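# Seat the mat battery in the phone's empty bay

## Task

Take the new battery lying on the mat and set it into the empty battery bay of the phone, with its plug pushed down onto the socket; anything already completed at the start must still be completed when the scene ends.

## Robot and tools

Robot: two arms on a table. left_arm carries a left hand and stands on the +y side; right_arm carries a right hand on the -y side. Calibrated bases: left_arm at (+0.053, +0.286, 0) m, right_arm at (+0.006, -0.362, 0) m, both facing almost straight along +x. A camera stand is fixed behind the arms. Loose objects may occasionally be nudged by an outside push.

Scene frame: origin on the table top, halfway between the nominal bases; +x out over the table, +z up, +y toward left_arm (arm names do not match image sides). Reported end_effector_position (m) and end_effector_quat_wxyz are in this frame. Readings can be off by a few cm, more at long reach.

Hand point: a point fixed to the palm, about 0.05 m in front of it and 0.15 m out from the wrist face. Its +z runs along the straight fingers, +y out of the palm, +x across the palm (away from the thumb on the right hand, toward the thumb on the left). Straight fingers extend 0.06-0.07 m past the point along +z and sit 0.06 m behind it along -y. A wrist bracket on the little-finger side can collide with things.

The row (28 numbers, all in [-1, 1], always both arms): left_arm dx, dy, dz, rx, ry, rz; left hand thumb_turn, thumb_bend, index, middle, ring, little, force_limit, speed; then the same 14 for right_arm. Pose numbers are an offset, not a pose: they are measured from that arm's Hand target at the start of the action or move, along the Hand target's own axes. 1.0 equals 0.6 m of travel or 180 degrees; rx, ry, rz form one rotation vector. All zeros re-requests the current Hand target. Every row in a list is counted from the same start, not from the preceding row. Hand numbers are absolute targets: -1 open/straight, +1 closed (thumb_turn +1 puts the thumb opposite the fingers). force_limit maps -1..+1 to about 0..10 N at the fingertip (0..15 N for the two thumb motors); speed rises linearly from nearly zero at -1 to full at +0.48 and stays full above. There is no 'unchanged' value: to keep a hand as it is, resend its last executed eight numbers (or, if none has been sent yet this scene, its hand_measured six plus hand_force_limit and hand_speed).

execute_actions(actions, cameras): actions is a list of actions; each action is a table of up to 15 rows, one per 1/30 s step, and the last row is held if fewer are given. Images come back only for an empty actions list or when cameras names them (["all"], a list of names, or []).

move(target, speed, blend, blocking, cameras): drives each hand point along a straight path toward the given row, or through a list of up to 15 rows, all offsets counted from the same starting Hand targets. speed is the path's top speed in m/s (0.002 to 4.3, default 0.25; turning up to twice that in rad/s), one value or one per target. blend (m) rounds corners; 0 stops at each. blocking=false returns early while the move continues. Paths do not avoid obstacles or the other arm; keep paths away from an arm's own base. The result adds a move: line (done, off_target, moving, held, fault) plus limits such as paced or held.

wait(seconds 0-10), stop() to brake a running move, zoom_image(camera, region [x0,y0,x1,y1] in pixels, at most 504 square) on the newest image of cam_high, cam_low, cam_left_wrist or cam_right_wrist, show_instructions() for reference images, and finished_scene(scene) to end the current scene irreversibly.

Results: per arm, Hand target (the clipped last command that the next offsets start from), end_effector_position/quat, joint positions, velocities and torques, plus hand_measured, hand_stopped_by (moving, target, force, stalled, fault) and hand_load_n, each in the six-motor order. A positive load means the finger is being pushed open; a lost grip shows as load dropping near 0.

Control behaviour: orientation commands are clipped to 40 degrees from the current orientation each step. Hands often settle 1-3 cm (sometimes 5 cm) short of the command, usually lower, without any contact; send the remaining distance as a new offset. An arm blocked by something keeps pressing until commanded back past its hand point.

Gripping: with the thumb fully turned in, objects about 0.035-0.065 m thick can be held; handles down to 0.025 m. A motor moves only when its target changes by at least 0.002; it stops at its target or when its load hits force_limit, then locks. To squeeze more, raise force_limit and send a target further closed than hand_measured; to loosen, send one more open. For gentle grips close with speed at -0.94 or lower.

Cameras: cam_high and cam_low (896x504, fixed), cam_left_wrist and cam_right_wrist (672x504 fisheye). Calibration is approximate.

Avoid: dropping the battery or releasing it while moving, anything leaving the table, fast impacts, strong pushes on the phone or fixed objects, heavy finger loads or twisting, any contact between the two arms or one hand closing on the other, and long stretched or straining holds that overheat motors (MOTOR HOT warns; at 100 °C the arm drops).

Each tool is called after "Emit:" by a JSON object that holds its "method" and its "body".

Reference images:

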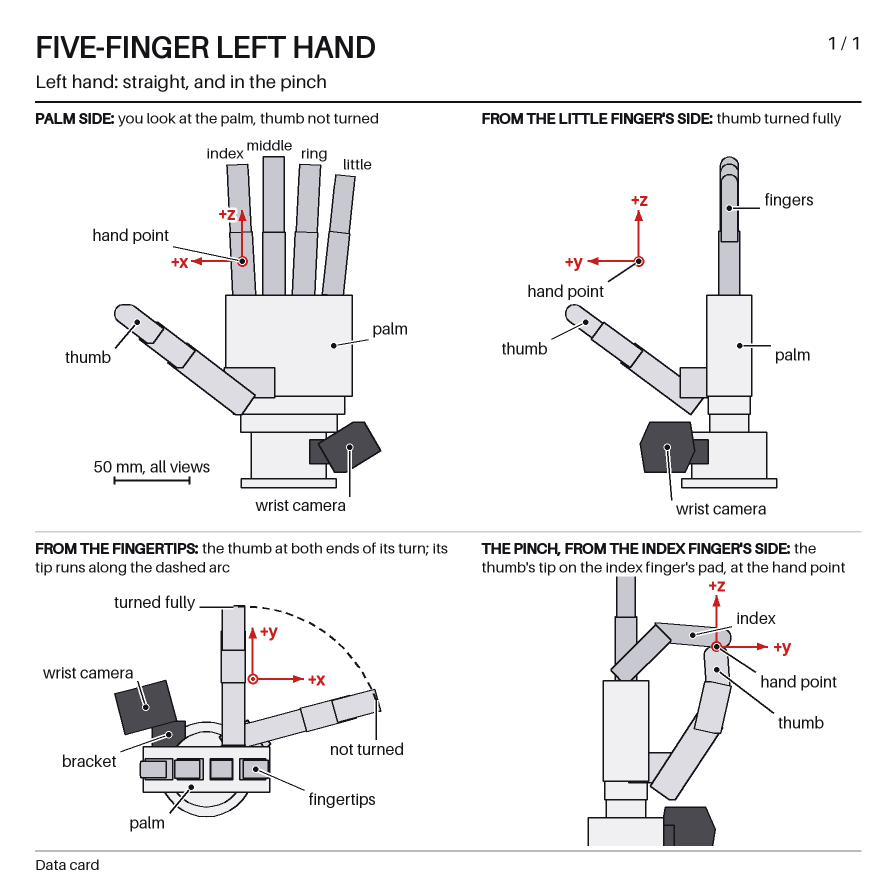

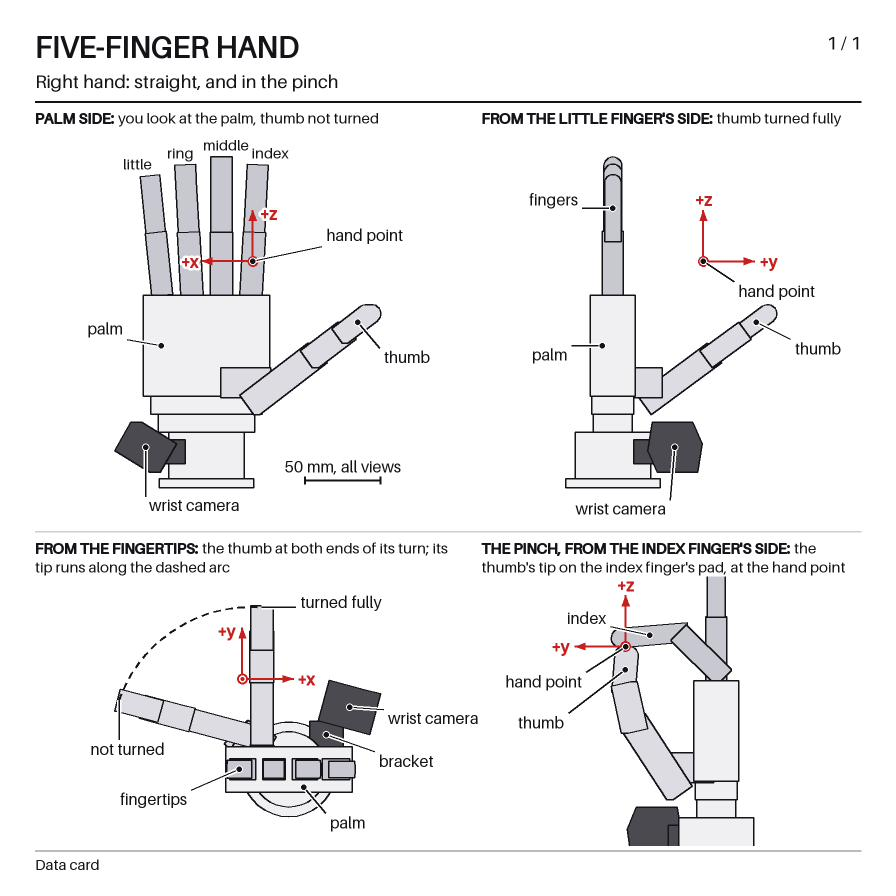

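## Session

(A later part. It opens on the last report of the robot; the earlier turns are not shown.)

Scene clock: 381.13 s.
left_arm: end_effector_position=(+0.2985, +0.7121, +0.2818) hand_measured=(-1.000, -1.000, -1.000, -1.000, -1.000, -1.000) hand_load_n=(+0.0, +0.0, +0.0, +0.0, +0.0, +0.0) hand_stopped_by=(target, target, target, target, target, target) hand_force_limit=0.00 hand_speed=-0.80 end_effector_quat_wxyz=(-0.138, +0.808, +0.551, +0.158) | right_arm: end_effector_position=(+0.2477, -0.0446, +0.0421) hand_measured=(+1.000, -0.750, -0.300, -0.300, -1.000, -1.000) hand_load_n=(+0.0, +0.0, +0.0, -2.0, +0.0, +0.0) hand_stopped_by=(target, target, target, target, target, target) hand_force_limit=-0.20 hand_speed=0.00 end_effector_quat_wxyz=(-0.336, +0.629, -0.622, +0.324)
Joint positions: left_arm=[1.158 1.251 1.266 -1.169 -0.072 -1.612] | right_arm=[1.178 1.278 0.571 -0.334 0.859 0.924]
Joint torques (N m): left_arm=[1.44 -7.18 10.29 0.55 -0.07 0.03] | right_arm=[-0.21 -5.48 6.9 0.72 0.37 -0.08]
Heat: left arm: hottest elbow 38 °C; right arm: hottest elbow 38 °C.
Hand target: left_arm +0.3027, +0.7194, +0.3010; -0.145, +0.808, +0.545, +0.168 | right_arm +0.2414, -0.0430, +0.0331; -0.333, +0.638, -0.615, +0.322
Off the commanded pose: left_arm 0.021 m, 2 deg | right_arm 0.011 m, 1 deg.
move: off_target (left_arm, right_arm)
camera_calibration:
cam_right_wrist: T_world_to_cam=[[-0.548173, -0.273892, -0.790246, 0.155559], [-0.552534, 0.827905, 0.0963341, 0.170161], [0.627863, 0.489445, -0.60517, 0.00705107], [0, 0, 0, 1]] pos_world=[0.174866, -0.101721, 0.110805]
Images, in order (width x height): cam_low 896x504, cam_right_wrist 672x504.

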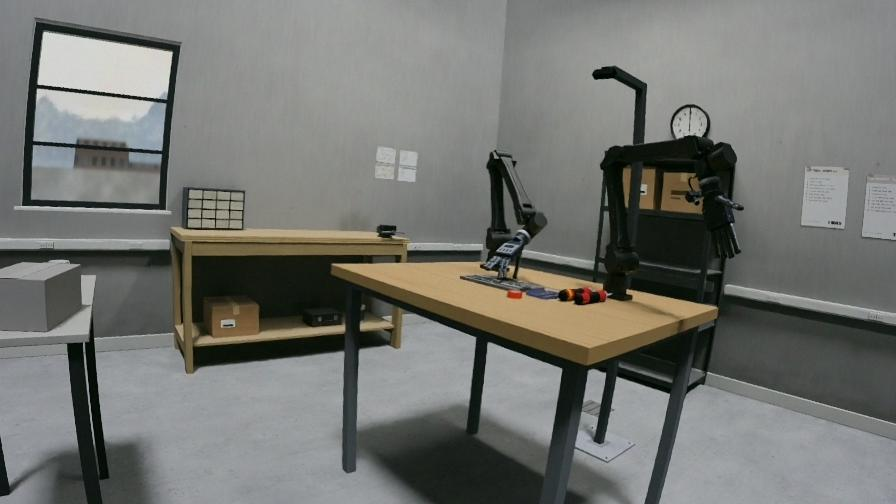

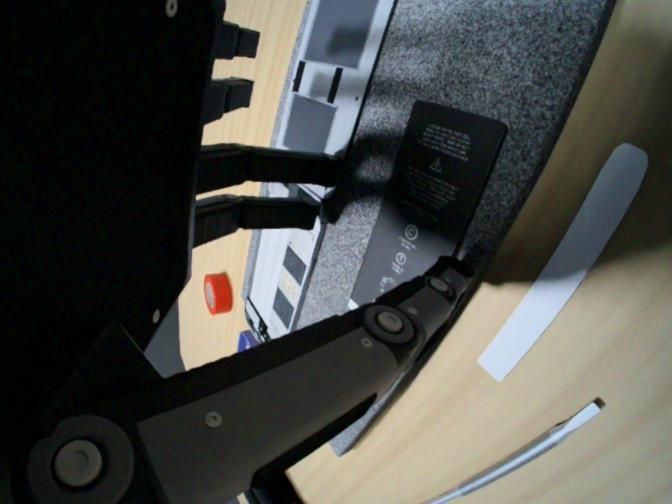

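Emit:
{"method": "move", "body": {"target": [[0,0,0,0,0,0,-1,-1,-1,-1,-1,-1,0,-0.8,0,-0.0246,-0.0171,0,0,0,1,-0.75,-0.3,-0.3,-1,-1,-0.2,0],[0,0,0,0,0,0,-1,-1,-1,-1,-1,-1,0,-0.8,0,-0.0246,-0.0171,0,0,0,1,-0.75,-0.15,-0.15,-1,-1,-0.2,-0.5]], "speed": 0.05, "cameras": ["cam_right_wrist","cam_high"]}}

Emit:
{"method": "zoom_image", "body": {"camera": "cam_right_wrist", "region": [270, 100, 520, 350]}}

Emit:
{"method": "zoom_image", "body": {"camera": "cam_high", "region": [480, 150, 580, 250]}}

Scene clock: 402.93 s.
left_arm: end_effector_position=(+0.2985, +0.7121, +0.2818) hand_measured=(-1.000, -1.000, -1.000, -1.000, -1.000, -1.000) hand_load_n=(+0.0, +0.0, +0.0, +0.0, +0.0, +0.0) hand_stopped_by=(target, target, target, target, target, target) hand_force_limit=0.00 hand_speed=-0.80 end_effector_quat_wxyz=(-0.138, +0.808, +0.551, +0.158) | right_arm: end_effector_position=(+0.2441, -0.0517, +0.0443) hand_measured=(+1.000, -0.750, -0.150, -0.150, -1.000, -1.000) hand_load_n=(+0.0, +0.0, +0.0, +0.0, +0.0, +0.0) hand_stopped_by=(target, target, target, target, target, target) hand_force_limit=-0.20 hand_speed=-0.50 end_effector_quat_wxyz=(-0.326, +0.635, -0.620, +0.327)
Joint positions: left_arm=[1.158 1.251 1.266 -1.169 -0.072 -1.612] | right_arm=[1.178 1.257 0.571 -0.378 0.855 0.924]
Joint torques (N m): left_arm=[1.38 -7.24 10.29 0.58 -0.08 0.03] | right_arm=[-0.15 -7 9.18 -0.09 0.5 -0.07]
Heat: left arm: hottest elbow 39 °C; right arm: hottest elbow 37 °C.
Hand target: left_arm +0.3027, +0.7194, +0.3010; -0.145, +0.808, +0.545, +0.168 | right_arm +0.2414, -0.0430, +0.0511; -0.333, +0.638, -0.616, +0.322
Off the commanded pose: left_arm 0.021 m, 2 deg | right_arm 0.011 m, 1 deg.
move: off_target (left_arm, right_arm); target 2's new numbers were sent with right_arm's hand 0.011 m and 1 deg from that target
camera_calibration:
cam_right_wrist: T_world_to_cam=[[-0.556683, -0.291208, -0.778012, 0.153999], [-0.553112, 0.828699, 0.0855829, 0.174554], [0.619815, 0.47797, -0.622393, 0.0161532], [0, 0, 0, 1]] pos_world=[0.172265, -0.107528, 0.114928]
Images, in order (width x height): cam_high 896x504, cam_right_wrist 672x504.

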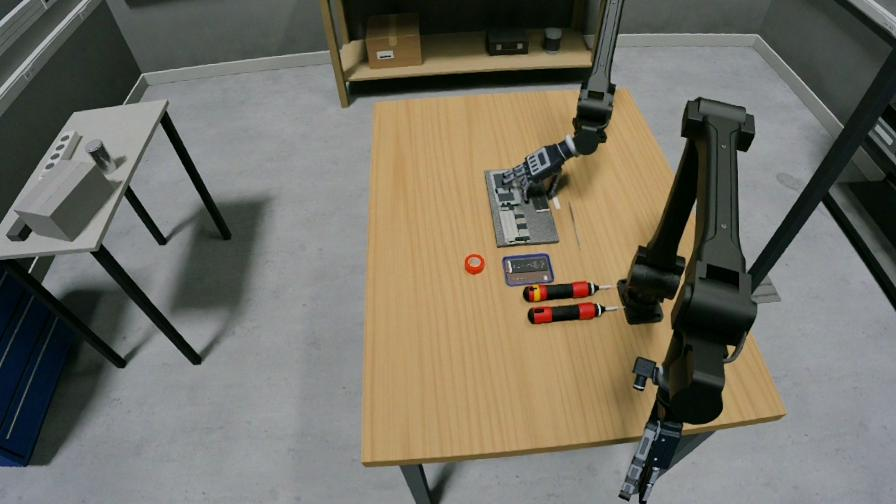

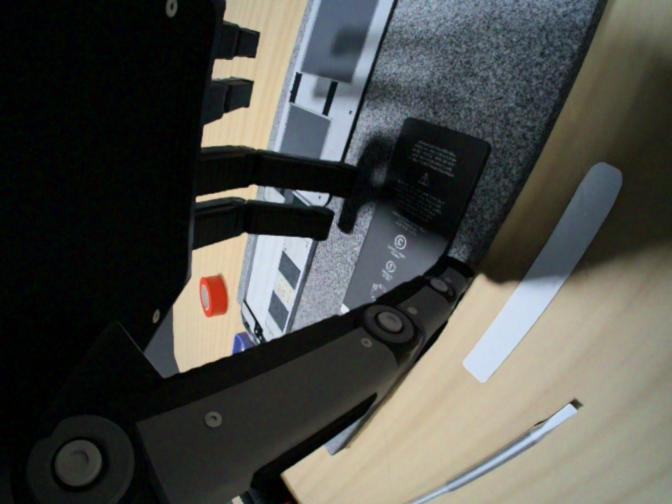

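Scaled by 2.016 from the camera's 672x504 image, which has a finer 960x720 frame.

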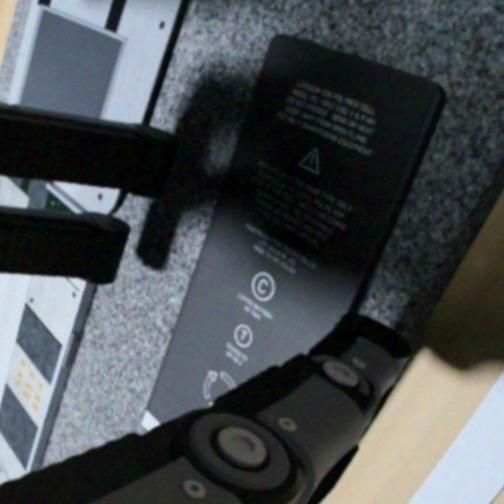

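Scaled by 5.040 from the camera's 896x504 image, which has a finer 1280x720 frame.

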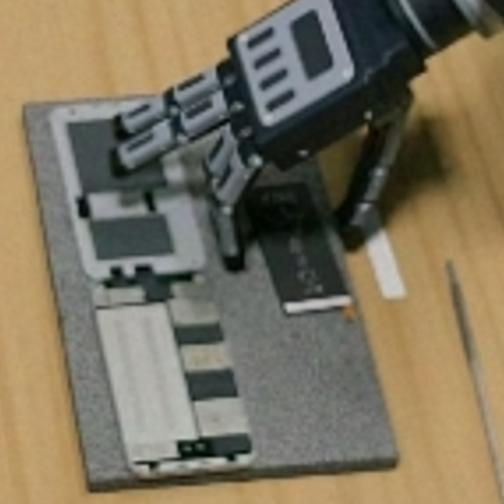

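Emit:
{"method": "move", "body": {"target": [0,0,0,0,0,0,-1,-1,-1,-1,-1,-1,0,-0.8,-0.005,0.0232,0.0162,0,0,0,1,-0.75,-0.15,-0.15,-1,-1,-0.2,-0.5], "speed": 0.05, "cameras": ["cam_right_wrist","cam_high"]}}

Emit:
{"method": "zoom_image", "body": {"camera": "cam_right_wrist", "region": [270, 100, 520, 350]}}

Emit:
{"method": "zoom_image", "body": {"camera": "cam_high", "region": [480, 150, 580, 250]}}

Scene clock: 420.57 s.
left_arm: end_effector_position=(+0.2985, +0.7121, +0.2818) hand_measured=(-1.000, -1.000, -1.000, -1.000, -1.000, -1.000) hand_load_n=(+0.0, +0.0, +0.0, +0.0, +0.0, +0.0) hand_stopped_by=(target, target, target, target, target, target) hand_force_limit=0.00 hand_speed=-0.80 end_effector_quat_wxyz=(-0.138, +0.808, +0.551, +0.158) | right_arm: end_effector_position=(+0.2459, -0.0456, +0.0378) hand_measured=(+1.000, -0.750, -0.150, -0.150, -1.000, -1.000) hand_load_n=(+0.0, +0.0, +0.0, -1.0, +0.0, +0.5) hand_stopped_by=(target, target, target, target, target, target) hand_force_limit=-0.20 hand_speed=-0.50 end_effector_quat_wxyz=(-0.331, +0.633, -0.620, +0.326)
Joint positions: left_arm=[1.158 1.251 1.266 -1.169 -0.072 -1.612] | right_arm=[1.181 1.288 0.571 -0.338 0.857 0.924]
Joint torques (N m): left_arm=[1.38 -7.18 10.29 0.59 -0.07 0.03] | right_arm=[-0.09 -5.89 7.64 0.66 0.5 -0.02]
Heat: left arm: hottest elbow 39 °C; right arm: hottest elbow 37 °C.
Hand target: left_arm +0.3027, +0.7194, +0.3010; -0.145, +0.808, +0.545, +0.168 | right_arm +0.2414, -0.0400, +0.0341; -0.333, +0.638, -0.616, +0.322
Off the commanded pose: left_arm 0.021 m, 2 deg | right_arm 0.008 m, 1 deg.
move: off_target (left_arm)
camera_calibration:
cam_right_wrist: T_world_to_cam=[[-0.552439, -0.28636, -0.782822, 0.151103], [-0.554943, 0.827107, 0.0890651, 0.171225], [0.621972, 0.483625, -0.615839, 0.00760328], [0, 0, 0, 1]] pos_world=[0.173766, -0.102028, 0.107719]
Images, in order (width x height): cam_high 896x504, cam_right_wrist 672x504.

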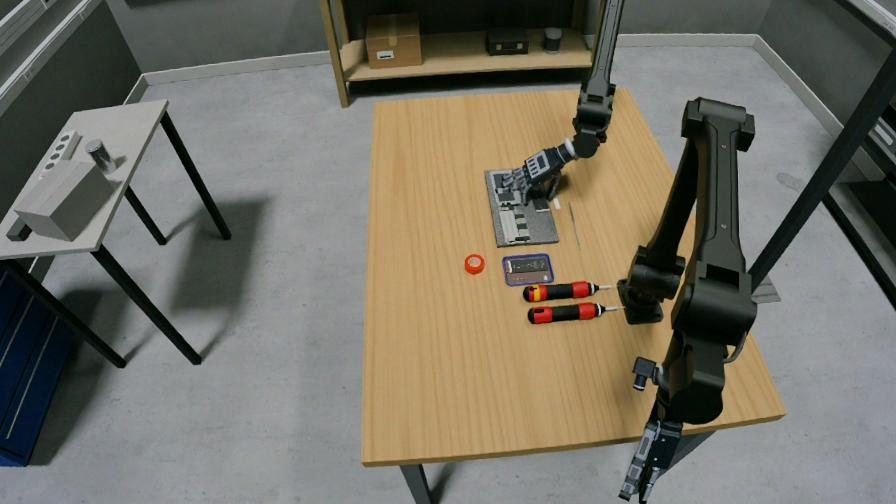

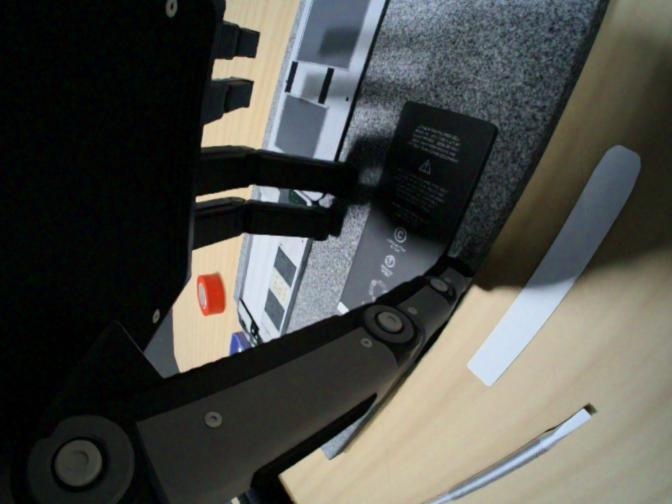

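Scaled by 2.016 from the camera's 672x504 image, which has a finer 960x720 frame.

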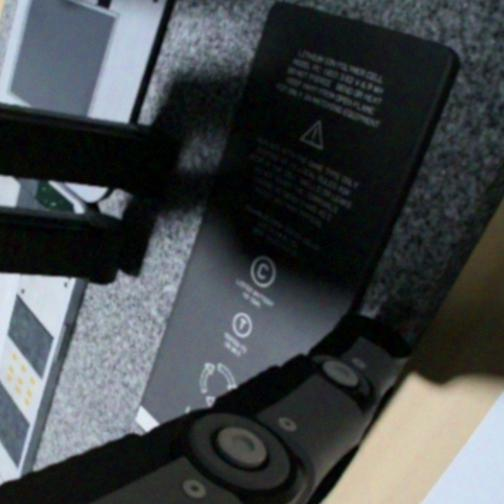

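Scaled by 5.040 from the camera's 896x504 image, which has a finer 1280x720 frame.

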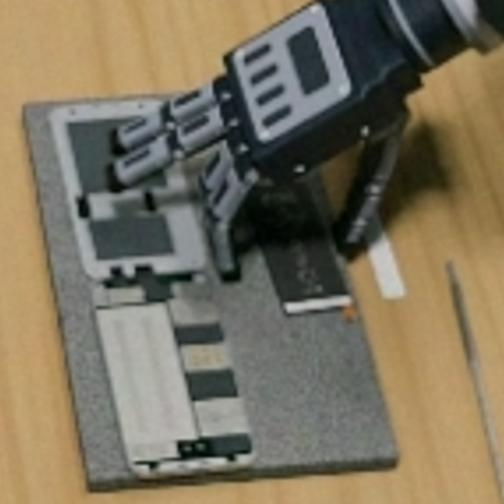

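Emit:
{"method": "move", "body": {"target": [0,0,0,0,0,0,-1,-1,-1,-1,-1,-1,0,-0.8,-0.002,-0.018,-0.0126,0.0444,0,0,1,-0.75,-0.15,-0.15,-1,-1,-0.2,-0.5], "speed": 0.06, "cameras": ["cam_right_wrist","cam_low"]}}

Emit:
{"method": "zoom_image", "body": {"camera": "cam_right_wrist", "region": [270, 100, 520, 350]}}

Emit:
{"method": "zoom_image", "body": {"camera": "cam_low", "region": [450, 220, 560, 310]}}

Scene clock: 455.53 s.
left_arm: end_effector_position=(+0.2985, +0.7121, +0.2818) hand_measured=(-1.000, -1.000, -1.000, -1.000, -1.000, -1.000) hand_load_n=(+0.0, -0.5, +0.0, +0.0, +0.0, +0.0) hand_stopped_by=(target, target, target, target, target, target) hand_force_limit=0.00 hand_speed=-0.80 end_effector_quat_wxyz=(-0.138, +0.808, +0.551, +0.158) | right_arm: end_effector_position=(+0.2460, -0.0399, +0.0506) hand_measured=(+1.000, -0.750, -0.150, -0.150, -1.000, -1.000) hand_load_n=(+0.0, +0.0, +0.0, +0.0, +0.0, +0.0) hand_stopped_by=(target, target, target, target, target, target) hand_force_limit=-0.20 hand_speed=-0.50 end_effector_quat_wxyz=(-0.376, +0.606, -0.599, +0.364)
Joint positions: left_arm=[1.158 1.251 1.266 -1.169 -0.072 -1.612] | right_arm=[1.248 1.288 0.541 -0.241 0.997 0.916]
Joint torques (N m): left_arm=[1.44 -7.12 10.29 0.59 -0.08 0.03] | right_arm=[-0.26 -6.42 6.89 0.59 0.74 -0.13]
Heat: left arm: hottest elbow 39 °C; right arm: hottest elbow 37 °C.
Hand target: left_arm +0.3027, +0.7194, +0.3010; -0.145, +0.808, +0.545, +0.168 | right_arm +0.2412, -0.0387, +0.0474; -0.377, +0.613, -0.592, +0.364
Off the commanded pose: left_arm 0.021 m, 2 deg | right_arm 0.006 m, 1 deg.
move: off_target (left_arm)
camera_calibration:
cam_right_wrist: T_world_to_cam=[[-0.442011, -0.273463, -0.854309, 0.139776], [-0.560868, 0.827519, 0.0253001, 0.170123], [0.700038, 0.490337, -0.519149, -0.011288], [0, 0, 0, 1]] pos_world=[0.165101, -0.0970219, 0.109248]
Images, in order (width x height): cam_low 896x504, cam_right_wrist 672x504.

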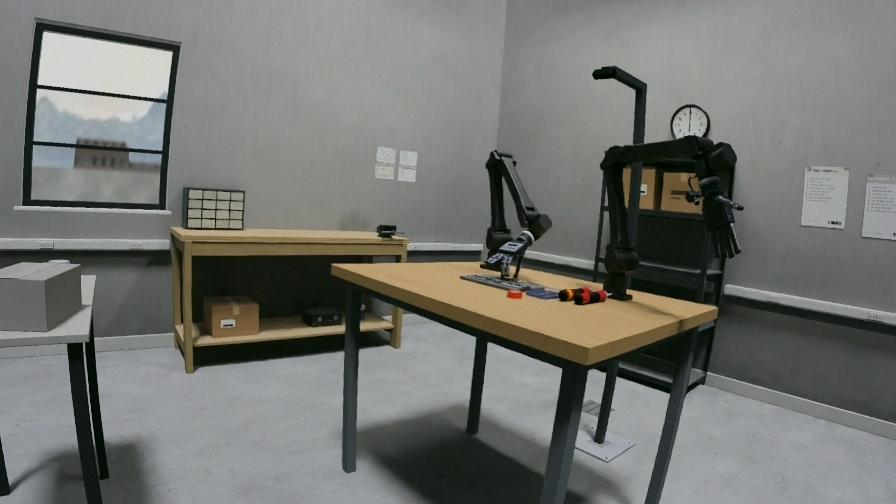

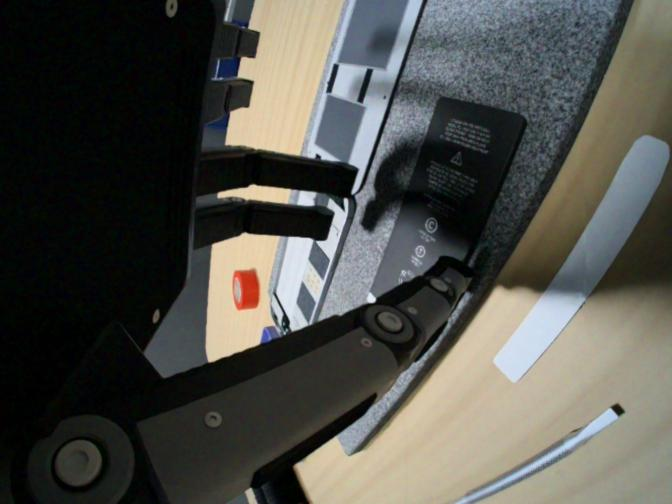

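Scaled by 2.016 from the camera's 672x504 image, which has a finer 960x720 frame.

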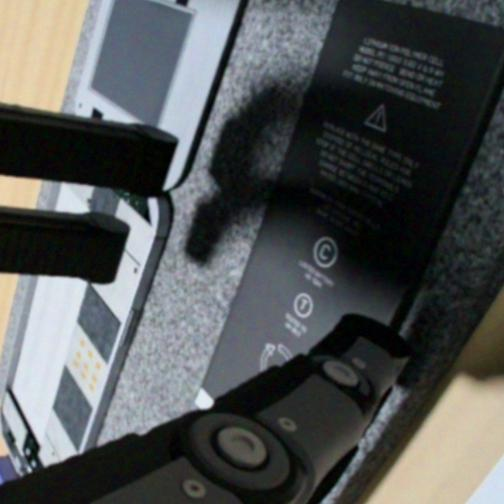

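Scaled by 4.582 from the camera's 896x504 image, which has a finer 1280x720 frame.

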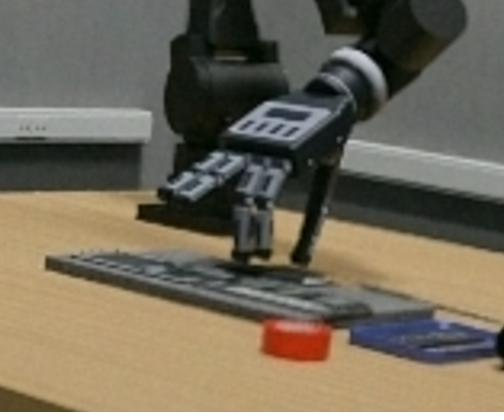

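Emit:
{"method": "move", "body": {"target": [0,0,0,0,0,0,-1,-1,-1,-1,-1,-1,0,-0.8,0.0117,0.0223,0.0114,0,0,0,1,-0.75,-0.15,-0.15,-1,-1,-0.2,-0.5], "speed": 0.05, "cameras": ["cam_right_wrist","cam_low","cam_high"]}}

Emit:
{"method": "zoom_image", "body": {"camera": "cam_right_wrist", "region": [270, 100, 520, 350]}}

Emit:
{"method": "zoom_image", "body": {"camera": "cam_low", "region": [450, 220, 560, 310]}}

Emit:
{"method": "zoom_image", "body": {"camera": "cam_high", "region": [480, 150, 580, 250]}}

Scene clock: 473.53 s.
left_arm: end_effector_position=(+0.2985, +0.7121, +0.2818) hand_measured=(-1.000, -1.000, -1.000, -1.000, -1.000, -1.000) hand_load_n=(+0.0, +0.0, +0.0, +0.0, +0.0, +0.0) hand_stopped_by=(target, target, target, target, target, target) hand_force_limit=0.00 hand_speed=-0.80 end_effector_quat_wxyz=(-0.138, +0.808, +0.551, +0.158) | right_arm: end_effector_position=(+0.2449, -0.0437, +0.0400) hand_measured=(+1.000, -0.750, -0.150, -0.150, -1.000, -1.000) hand_load_n=(+0.0, +0.0, +0.0, +0.0, +0.0, +0.0) hand_stopped_by=(target, target, target, target, target, target) hand_force_limit=-0.20 hand_speed=-0.50 end_effector_quat_wxyz=(-0.382, +0.605, -0.598, +0.362)
Joint positions: left_arm=[1.158 1.251 1.266 -1.169 -0.072 -1.612] | right_arm=[1.248 1.302 0.506 -0.17 0.997 0.903]
Joint torques (N m): left_arm=[1.38 -7.18 10.28 0.59 -0.08 0.03] | right_arm=[-0.79 -5.6 6.45 0.62 0.55 -0.14]
Heat: left arm: hottest elbow 39 °C; right arm: hottest elbow 37 °C.
Hand target: left_arm +0.3027, +0.7194, +0.3010; -0.145, +0.808, +0.545, +0.168 | right_arm +0.2415, -0.0458, +0.0323; -0.377, +0.613, -0.592, +0.364
Off the commanded pose: left_arm 0.021 m, 2 deg | right_arm 0.009 m, 1 deg.
move: off_target (left_arm)
camera_calibration:
cam_right_wrist: T_world_to_cam=[[-0.434214, -0.267562, -0.860156, 0.127837], [-0.565784, 0.824033, 0.0292875, 0.173809], [0.700961, 0.49938, -0.509189, -0.0142078], [0, 0, 0, 1]] pos_world=[0.163806, -0.101925, 0.097635]
Images, in order (width x height): cam_high 896x504, cam_low 896x504, cam_right_wrist 672x504.

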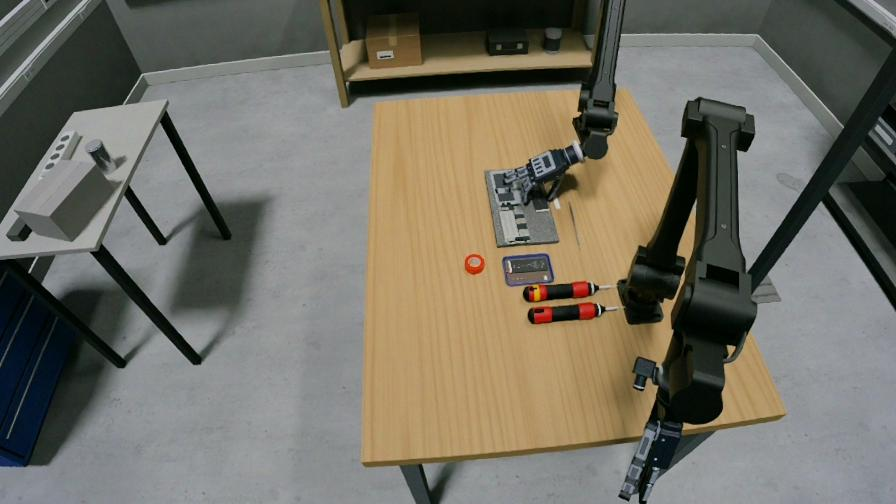

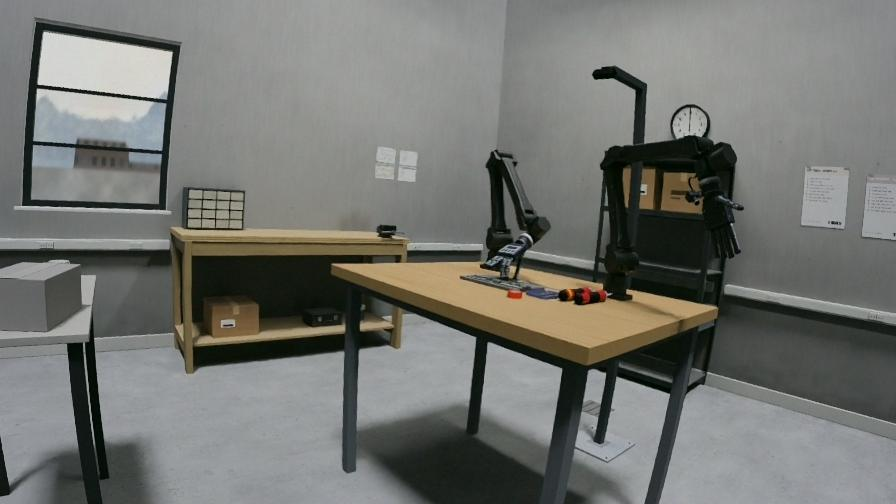

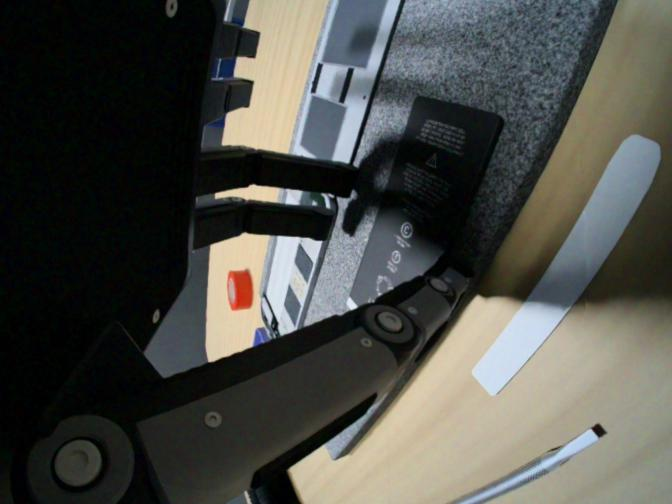

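Scaled by 2.016 from the camera's 672x504 image, which has a finer 960x720 frame.

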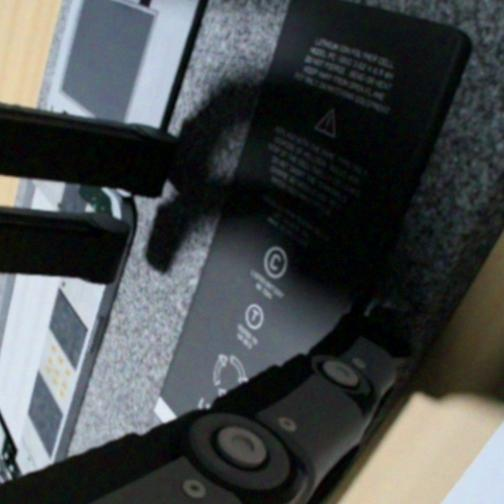

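Scaled by 4.582 from the camera's 896x504 image, which has a finer 1280x720 frame.

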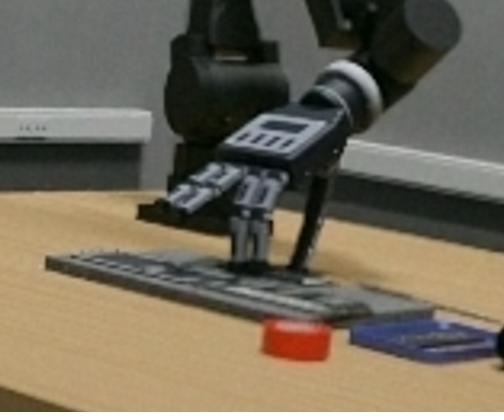

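Scaled by 5.040 from the camera's 896x504 image, which has a finer 1280x720 frame.

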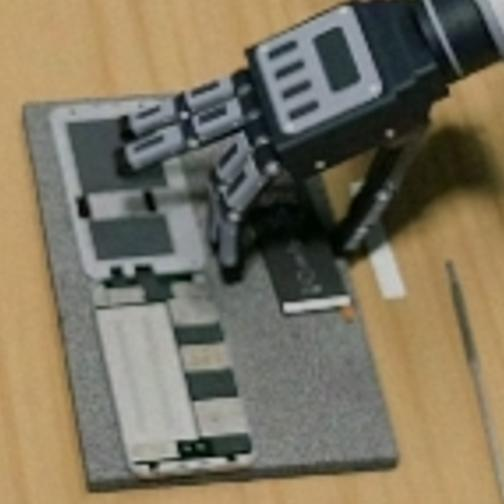

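Emit:
{"method": "move", "body": {"target": [0,0,0,0,0,0,-1,-1,-1,-1,-1,-1,0,-0.8,0.0017,0.0105,0.0015,0,0,0,1,-0.75,-0.15,-0.15,-1,-1,-0.2,-0.5], "speed": 0.05, "cameras": ["cam_right_wrist","cam_low"]}}

Emit:
{"method": "zoom_image", "body": {"camera": "cam_right_wrist", "region": [270, 100, 520, 350]}}

Emit:
{"method": "zoom_image", "body": {"camera": "cam_low", "region": [450, 220, 560, 310]}}

Scene clock: 490.77 s.
left_arm: end_effector_position=(+0.2985, +0.7121, +0.2818) hand_measured=(-1.000, -1.000, -1.000, -1.000, -1.000, -1.000) hand_load_n=(+0.0, +0.0, +0.0, +0.0, +0.0, +0.0) hand_stopped_by=(target, target, target, target, target, target) hand_force_limit=0.00 hand_speed=-0.80 end_effector_quat_wxyz=(-0.138, +0.808, +0.551, +0.158) | right_arm: end_effector_position=(+0.2452, -0.0442, +0.0376) hand_measured=(+1.000, -0.750, -0.150, -0.150, -1.000, -1.000) hand_load_n=(-1.0, -0.5, +0.0, +0.0, +0.0, +0.0) hand_stopped_by=(target, target, target, target, target, target) hand_force_limit=-0.20 hand_speed=-0.50 end_effector_quat_wxyz=(-0.384, +0.603, -0.598, +0.362)
Joint positions: left_arm=[1.158 1.251 1.266 -1.169 -0.072 -1.612] | right_arm=[1.248 1.309 0.5 -0.152 1 0.903]
Joint torques (N m): left_arm=[1.38 -7.24 10.29 0.59 -0.08 0.02] | right_arm=[-0.44 -5.07 6.08 0.57 0.54 -0.05]
Heat: left arm: hottest elbow 39 °C; right arm: hottest elbow 37 °C.
Hand target: left_arm +0.3027, +0.7194, +0.3010; -0.145, +0.808, +0.545, +0.168 | right_arm +0.2396, -0.0469, +0.0264; -0.377, +0.613, -0.592, +0.364
Off the commanded pose: left_arm 0.021 m, 2 deg | right_arm 0.013 m, 2 deg.
move: off_target (left_arm, right_arm)
camera_calibration:
cam_right_wrist: T_world_to_cam=[[-0.43125, -0.263839, -0.862793, 0.125393], [-0.564596, 0.824823, 0.0299738, 0.174182], [0.703744, 0.500056, -0.504667, -0.0163255], [0, 0, 0, 1]] pos_world=[0.163907, -0.102422, 0.0947288]
Images, in order (width x height): cam_low 896x504, cam_right_wrist 672x504.

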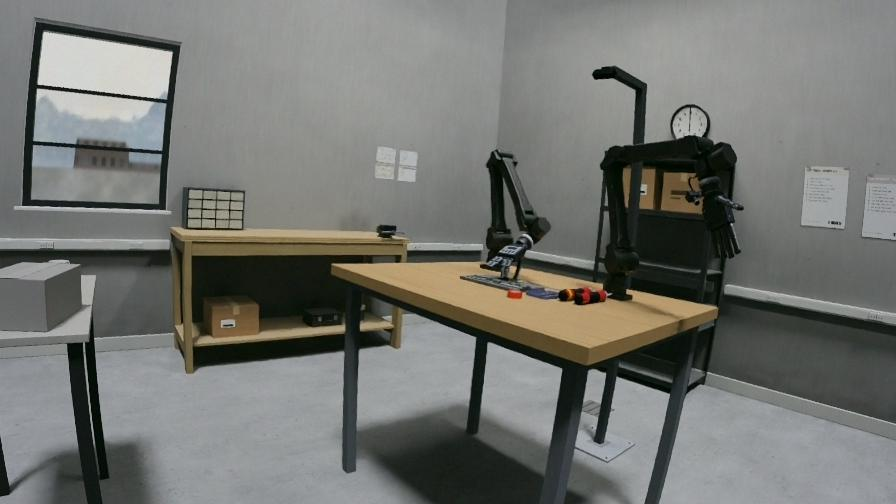

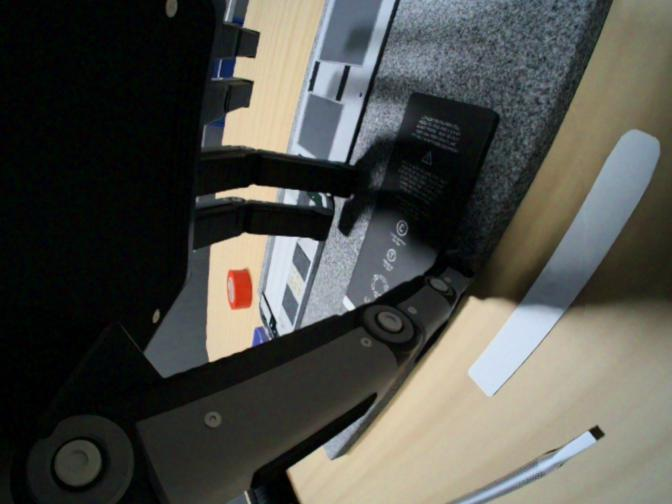

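Scaled by 2.016 from the camera's 672x504 image, which has a finer 960x720 frame.

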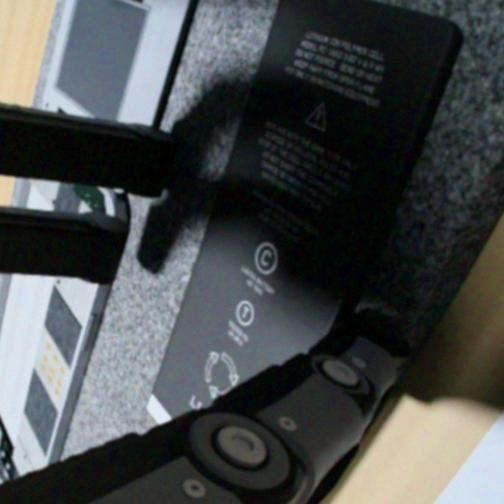

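Scaled by 4.582 from the camera's 896x504 image, which has a finer 1280x720 frame.

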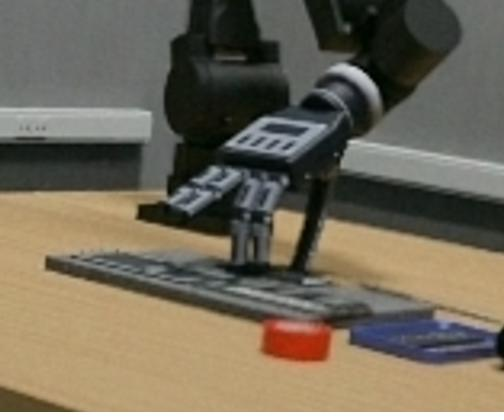

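Emit:
{"method": "move", "body": {"target": [0,0,0,0,0,0,-1,-1,-1,-1,-1,-1,0,-0.8,0,-0.006,-0.0032,0,0,0,1,-0.75,0.15,0.15,-1,-1,-0.5,-0.94], "speed": 0.05, "cameras": ["cam_right_wrist"]}}

Emit:
{"method": "zoom_image", "body": {"camera": "cam_right_wrist", "region": [270, 100, 520, 350]}}

Scene clock: 505.43 s.
left_arm: end_effector_position=(+0.2985, +0.7121, +0.2818) hand_measured=(-1.000, -1.000, -1.000, -1.000, -1.000, -1.000) hand_load_n=(+0.0, +0.0, +0.0, +0.0, +0.0, +0.0) hand_stopped_by=(target, target, target, target, target, target) hand_force_limit=0.00 hand_speed=-0.80 end_effector_quat_wxyz=(-0.138, +0.808, +0.551, +0.158) | right_arm: end_effector_position=(+0.2455, -0.0444, +0.0378) hand_measured=(+1.000, -0.750, +0.150, +0.150, -1.000, -1.000) hand_load_n=(-0.5, +0.0, +0.0, +0.5, +0.0, +0.0) hand_stopped_by=(target, target, target, target, target, target) hand_force_limit=-0.50 hand_speed=-0.94 end_effector_quat_wxyz=(-0.384, +0.603, -0.598, +0.363)
Joint positions: left_arm=[1.158 1.251 1.266 -1.169 -0.072 -1.612] | right_arm=[1.248 1.309 0.5 -0.152 1.002 0.903]
Joint torques (N m): left_arm=[1.38 -7.24 10.29 0.62 -0.07 0.03] | right_arm=[-0.38 -6.01 6.5 -0.02 0.47 -0.05]
Heat: left arm: hottest elbow 39 °C; right arm: hottest elbow 37 °C.
Hand target: left_arm +0.3027, +0.7194, +0.3010; -0.145, +0.808, +0.545, +0.168 | right_arm +0.2395, -0.0469, +0.0304; -0.377, +0.613, -0.592, +0.364
Off the commanded pose: left_arm 0.021 m, 2 deg | right_arm 0.010 m, 2 deg.
move: off_target (left_arm)
camera_calibration:
cam_right_wrist: T_world_to_cam=[[-0.430293, -0.263732, -0.863304, 0.125398], [-0.563718, 0.825465, 0.028799, 0.17435], [0.705032, 0.499052, -0.503862, -0.0166874], [0, 0, 0, 1]] pos_world=[0.164007, -0.102521, 0.0948272]
Images, in order (width x height): cam_right_wrist 672x504.

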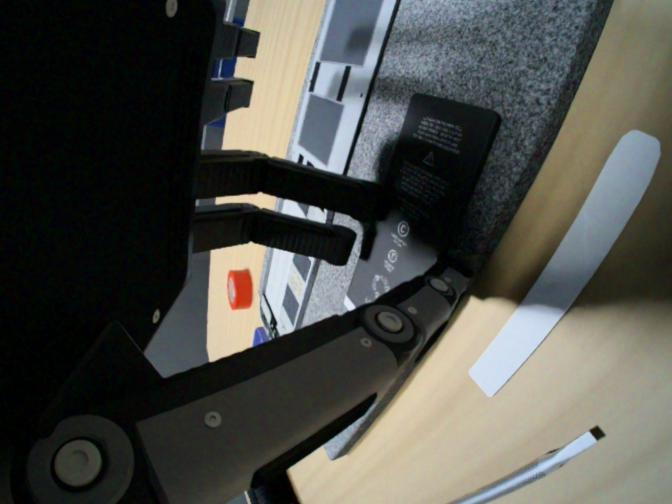

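Scaled by 2.016 from the camera's 672x504 image, which has a finer 960x720 frame.

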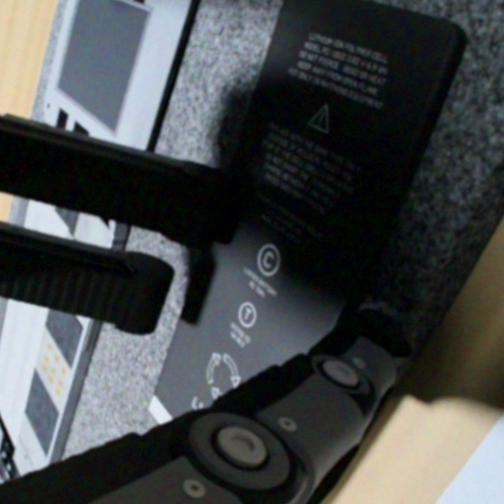

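Emit:
{"method": "move", "body": {"target": [0,0,0,0,0,0,-1,-1,-1,-1,-1,-1,0,-0.8,0,0,0,0,0,0,1,-0.75,0.3,0.3,-1,-1,-0.5,-0.94], "speed": 0.05, "cameras": ["cam_right_wrist"]}}

Emit:
{"method": "zoom_image", "body": {"camera": "cam_right_wrist", "region": [270, 100, 520, 350]}}

Scene clock: 522.67 s.
left_arm: end_effector_position=(+0.2985, +0.7121, +0.2818) hand_measured=(-1.000, -1.000, -1.000, -1.000, -1.000, -1.000) hand_load_n=(+0.0, -0.5, +0.0, +0.0, +0.0, +0.0) hand_stopped_by=(target, target, target, target, target, target) hand_force_limit=0.00 hand_speed=-0.80 end_effector_quat_wxyz=(-0.138, +0.808, +0.551, +0.158) | right_arm: end_effector_position=(+0.2455, -0.0444, +0.0378) hand_measured=(+1.000, -0.750, +0.300, +0.300, -1.000, -1.000) hand_load_n=(-0.5, +0.0, +0.0, +0.0, +0.0, +0.0) hand_stopped_by=(target, target, target, target, target, target) hand_force_limit=-0.50 hand_speed=-0.94 end_effector_quat_wxyz=(-0.384, +0.603, -0.598, +0.363)
Joint positions: left_arm=[1.158 1.251 1.266 -1.169 -0.072 -1.612] | right_arm=[1.248 1.309 0.5 -0.152 1.002 0.903]
Joint torques (N m): left_arm=[1.32 -7.18 10.29 0.58 -0.08 0.03] | right_arm=[-0.38 -5.95 6.49 -0.02 0.47 -0.05]
Heat: left arm: hottest elbow 39 °C; right arm: hottest elbow 37 °C.
Hand target: left_arm +0.3027, +0.7194, +0.3010; -0.145, +0.808, +0.545, +0.168 | right_arm +0.2395, -0.0469, +0.0304; -0.377, +0.613, -0.592, +0.364
Off the commanded pose: left_arm 0.021 m, 2 deg | right_arm 0.010 m, 2 deg.
move: off_target (left_arm)
camera_calibration:
cam_right_wrist: T_world_to_cam=[[-0.430293, -0.263732, -0.863304, 0.125398], [-0.563718, 0.825465, 0.028799, 0.17435], [0.705032, 0.499052, -0.503862, -0.0166874], [0, 0, 0, 1]] pos_world=[0.164007, -0.102521, 0.0948272]
Images, in order (width x height): cam_right_wrist 672x504.

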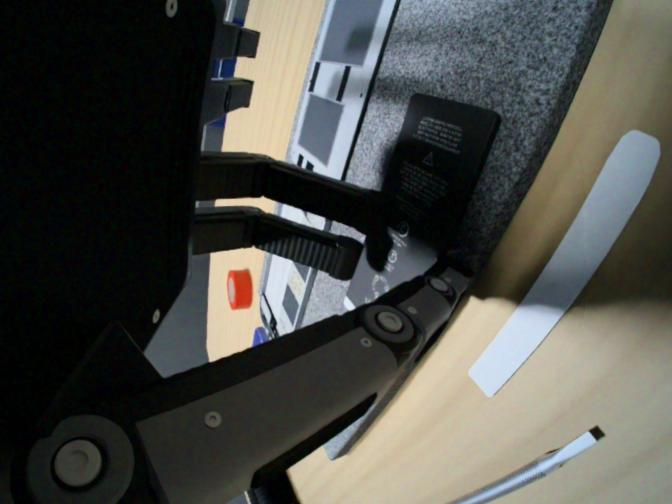

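Scaled by 2.016 from the camera's 672x504 image, which has a finer 960x720 frame.

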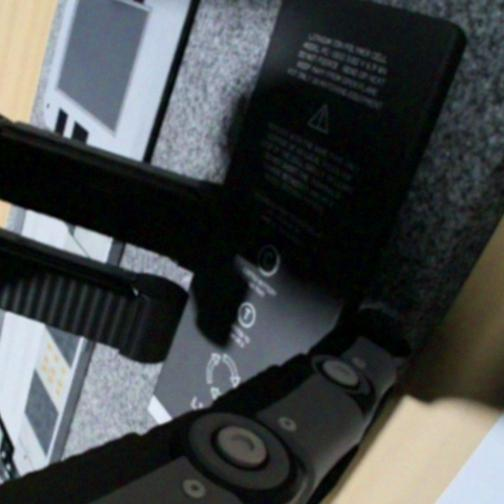

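Emit:
{"method": "move", "body": {"target": [[0,0,0,0,0,0,-1,-1,-1,-1,-1,-1,0,-0.8,0,-0.0119,-0.0061,0,0,0,1,-0.62,-0.25,-0.25,-1,-1,-0.5,-0.5],[0,0,0,0,0,0,-1,-1,-1,-1,-1,-1,0,-0.8,0.005,-0.0119,-0.0061,0,0,0,1,-0.62,-0.25,-0.25,-1,-1,-0.5,-0.5],[0,0,0,0,0,0,-1,-1,-1,-1,-1,-1,0,-0.8,0.005,0.004,-0.0007,0,0,0,1,-0.62,-0.25,-0.25,-1,-1,-0.5,-0.5]], "speed": 0.05, "cameras": ["cam_right_wrist","cam_low"]}}

Emit:
{"method": "zoom_image", "body": {"camera": "cam_right_wrist", "region": [270, 100, 520, 350]}}

Emit:
{"method": "zoom_image", "body": {"camera": "cam_low", "region": [450, 220, 560, 310]}}

Scene clock: 582.17 s.
left_arm: end_effector_position=(+0.2985, +0.7121, +0.2818) hand_measured=(-1.000, -1.000, -1.000, -1.000, -1.000, -1.000) hand_load_n=(+0.5, +0.0, +0.0, +0.0, +0.0, +0.0) hand_stopped_by=(target, target, target, target, target, target) hand_force_limit=0.00 hand_speed=-0.80 end_effector_quat_wxyz=(-0.138, +0.808, +0.551, +0.158) | right_arm: end_effector_position=(+0.2427, -0.0483, +0.0368) hand_measured=(+1.000, -0.620, -0.250, -0.250, -1.000, -1.000) hand_load_n=(-0.5, +0.0, +0.0, +0.0, +0.0, +0.0) hand_stopped_by=(target, target, target, target, target, target) hand_force_limit=-0.50 hand_speed=-0.50 end_effector_quat_wxyz=(-0.381, +0.606, -0.596, +0.363)
Joint positions: left_arm=[1.158 1.251 1.266 -1.169 -0.072 -1.612] | right_arm=[1.251 1.298 0.492 -0.164 1 0.903]
Joint torques (N m): left_arm=[1.44 -7.12 10.28 0.61 -0.08 0.03] | right_arm=[-0.5 -5.25 6.27 0.57 0.62 -0.03]
Heat: left arm: hottest elbow 39 °C; right arm: hottest elbow 36 °C.
Hand target: left_arm +0.3027, +0.7194, +0.3010; -0.145, +0.808, +0.545, +0.168 | right_arm +0.2382, -0.0500, +0.0285; -0.377, +0.613, -0.592, +0.364
Off the commanded pose: left_arm 0.021 m, 2 deg | right_arm 0.010 m, 1 deg.
move: off_target (left_arm)
camera_calibration:
cam_right_wrist: T_world_to_cam=[[-0.433481, -0.272748, -0.858896, 0.122379], [-0.567041, 0.823318, 0.0247327, 0.176896], [0.700399, 0.49775, -0.511552, -0.0119228], [0, 0, 0, 1]] pos_world=[0.161707, -0.106329, 0.0946368]
Images, in order (width x height): cam_low 896x504, cam_right_wrist 672x504.

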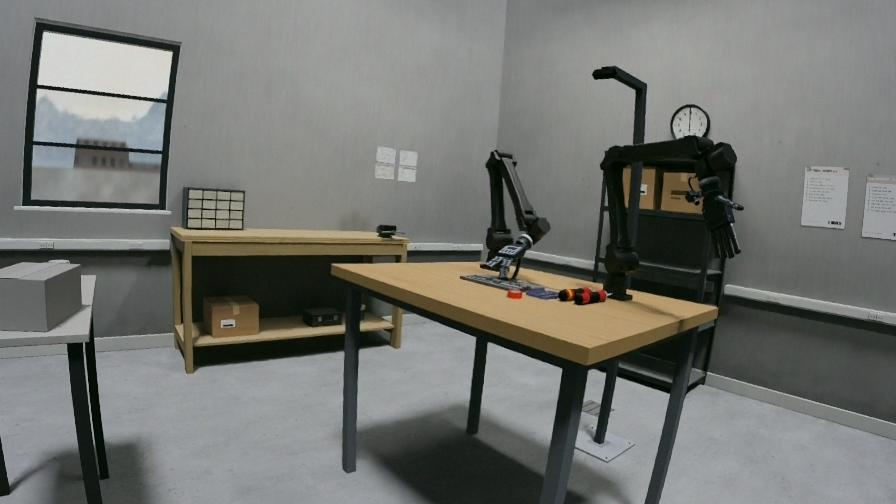

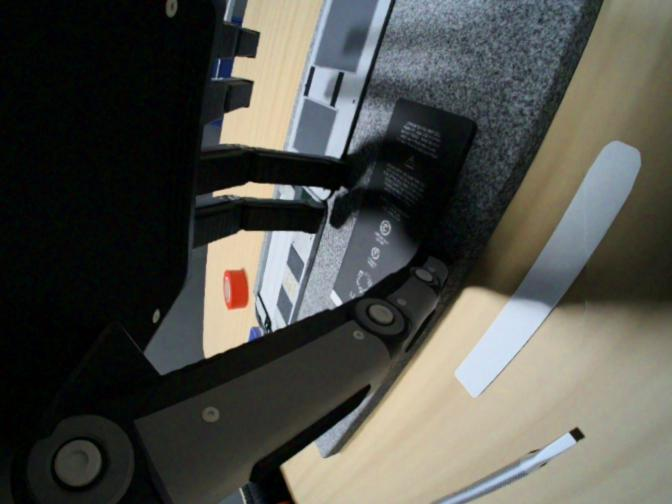

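Scaled by 2.016 from the camera's 672x504 image, which has a finer 960x720 frame.

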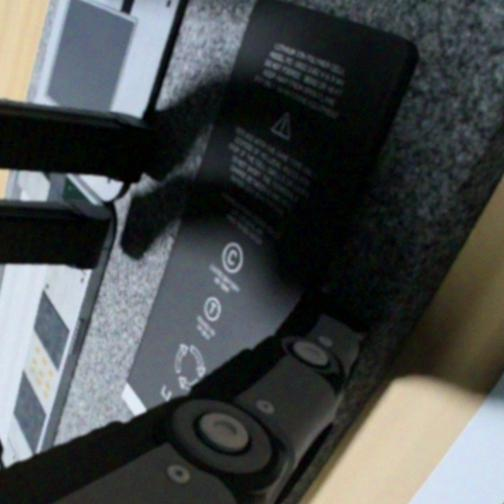

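Scaled by 4.582 from the camera's 896x504 image, which has a finer 1280x720 frame.

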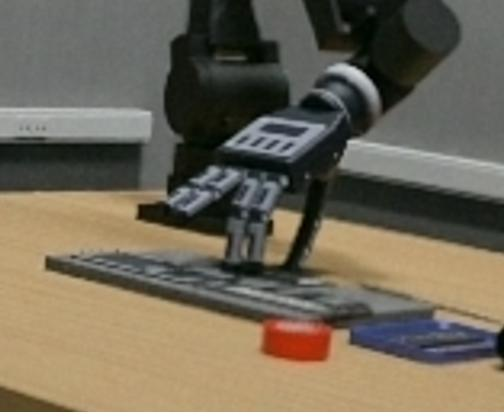

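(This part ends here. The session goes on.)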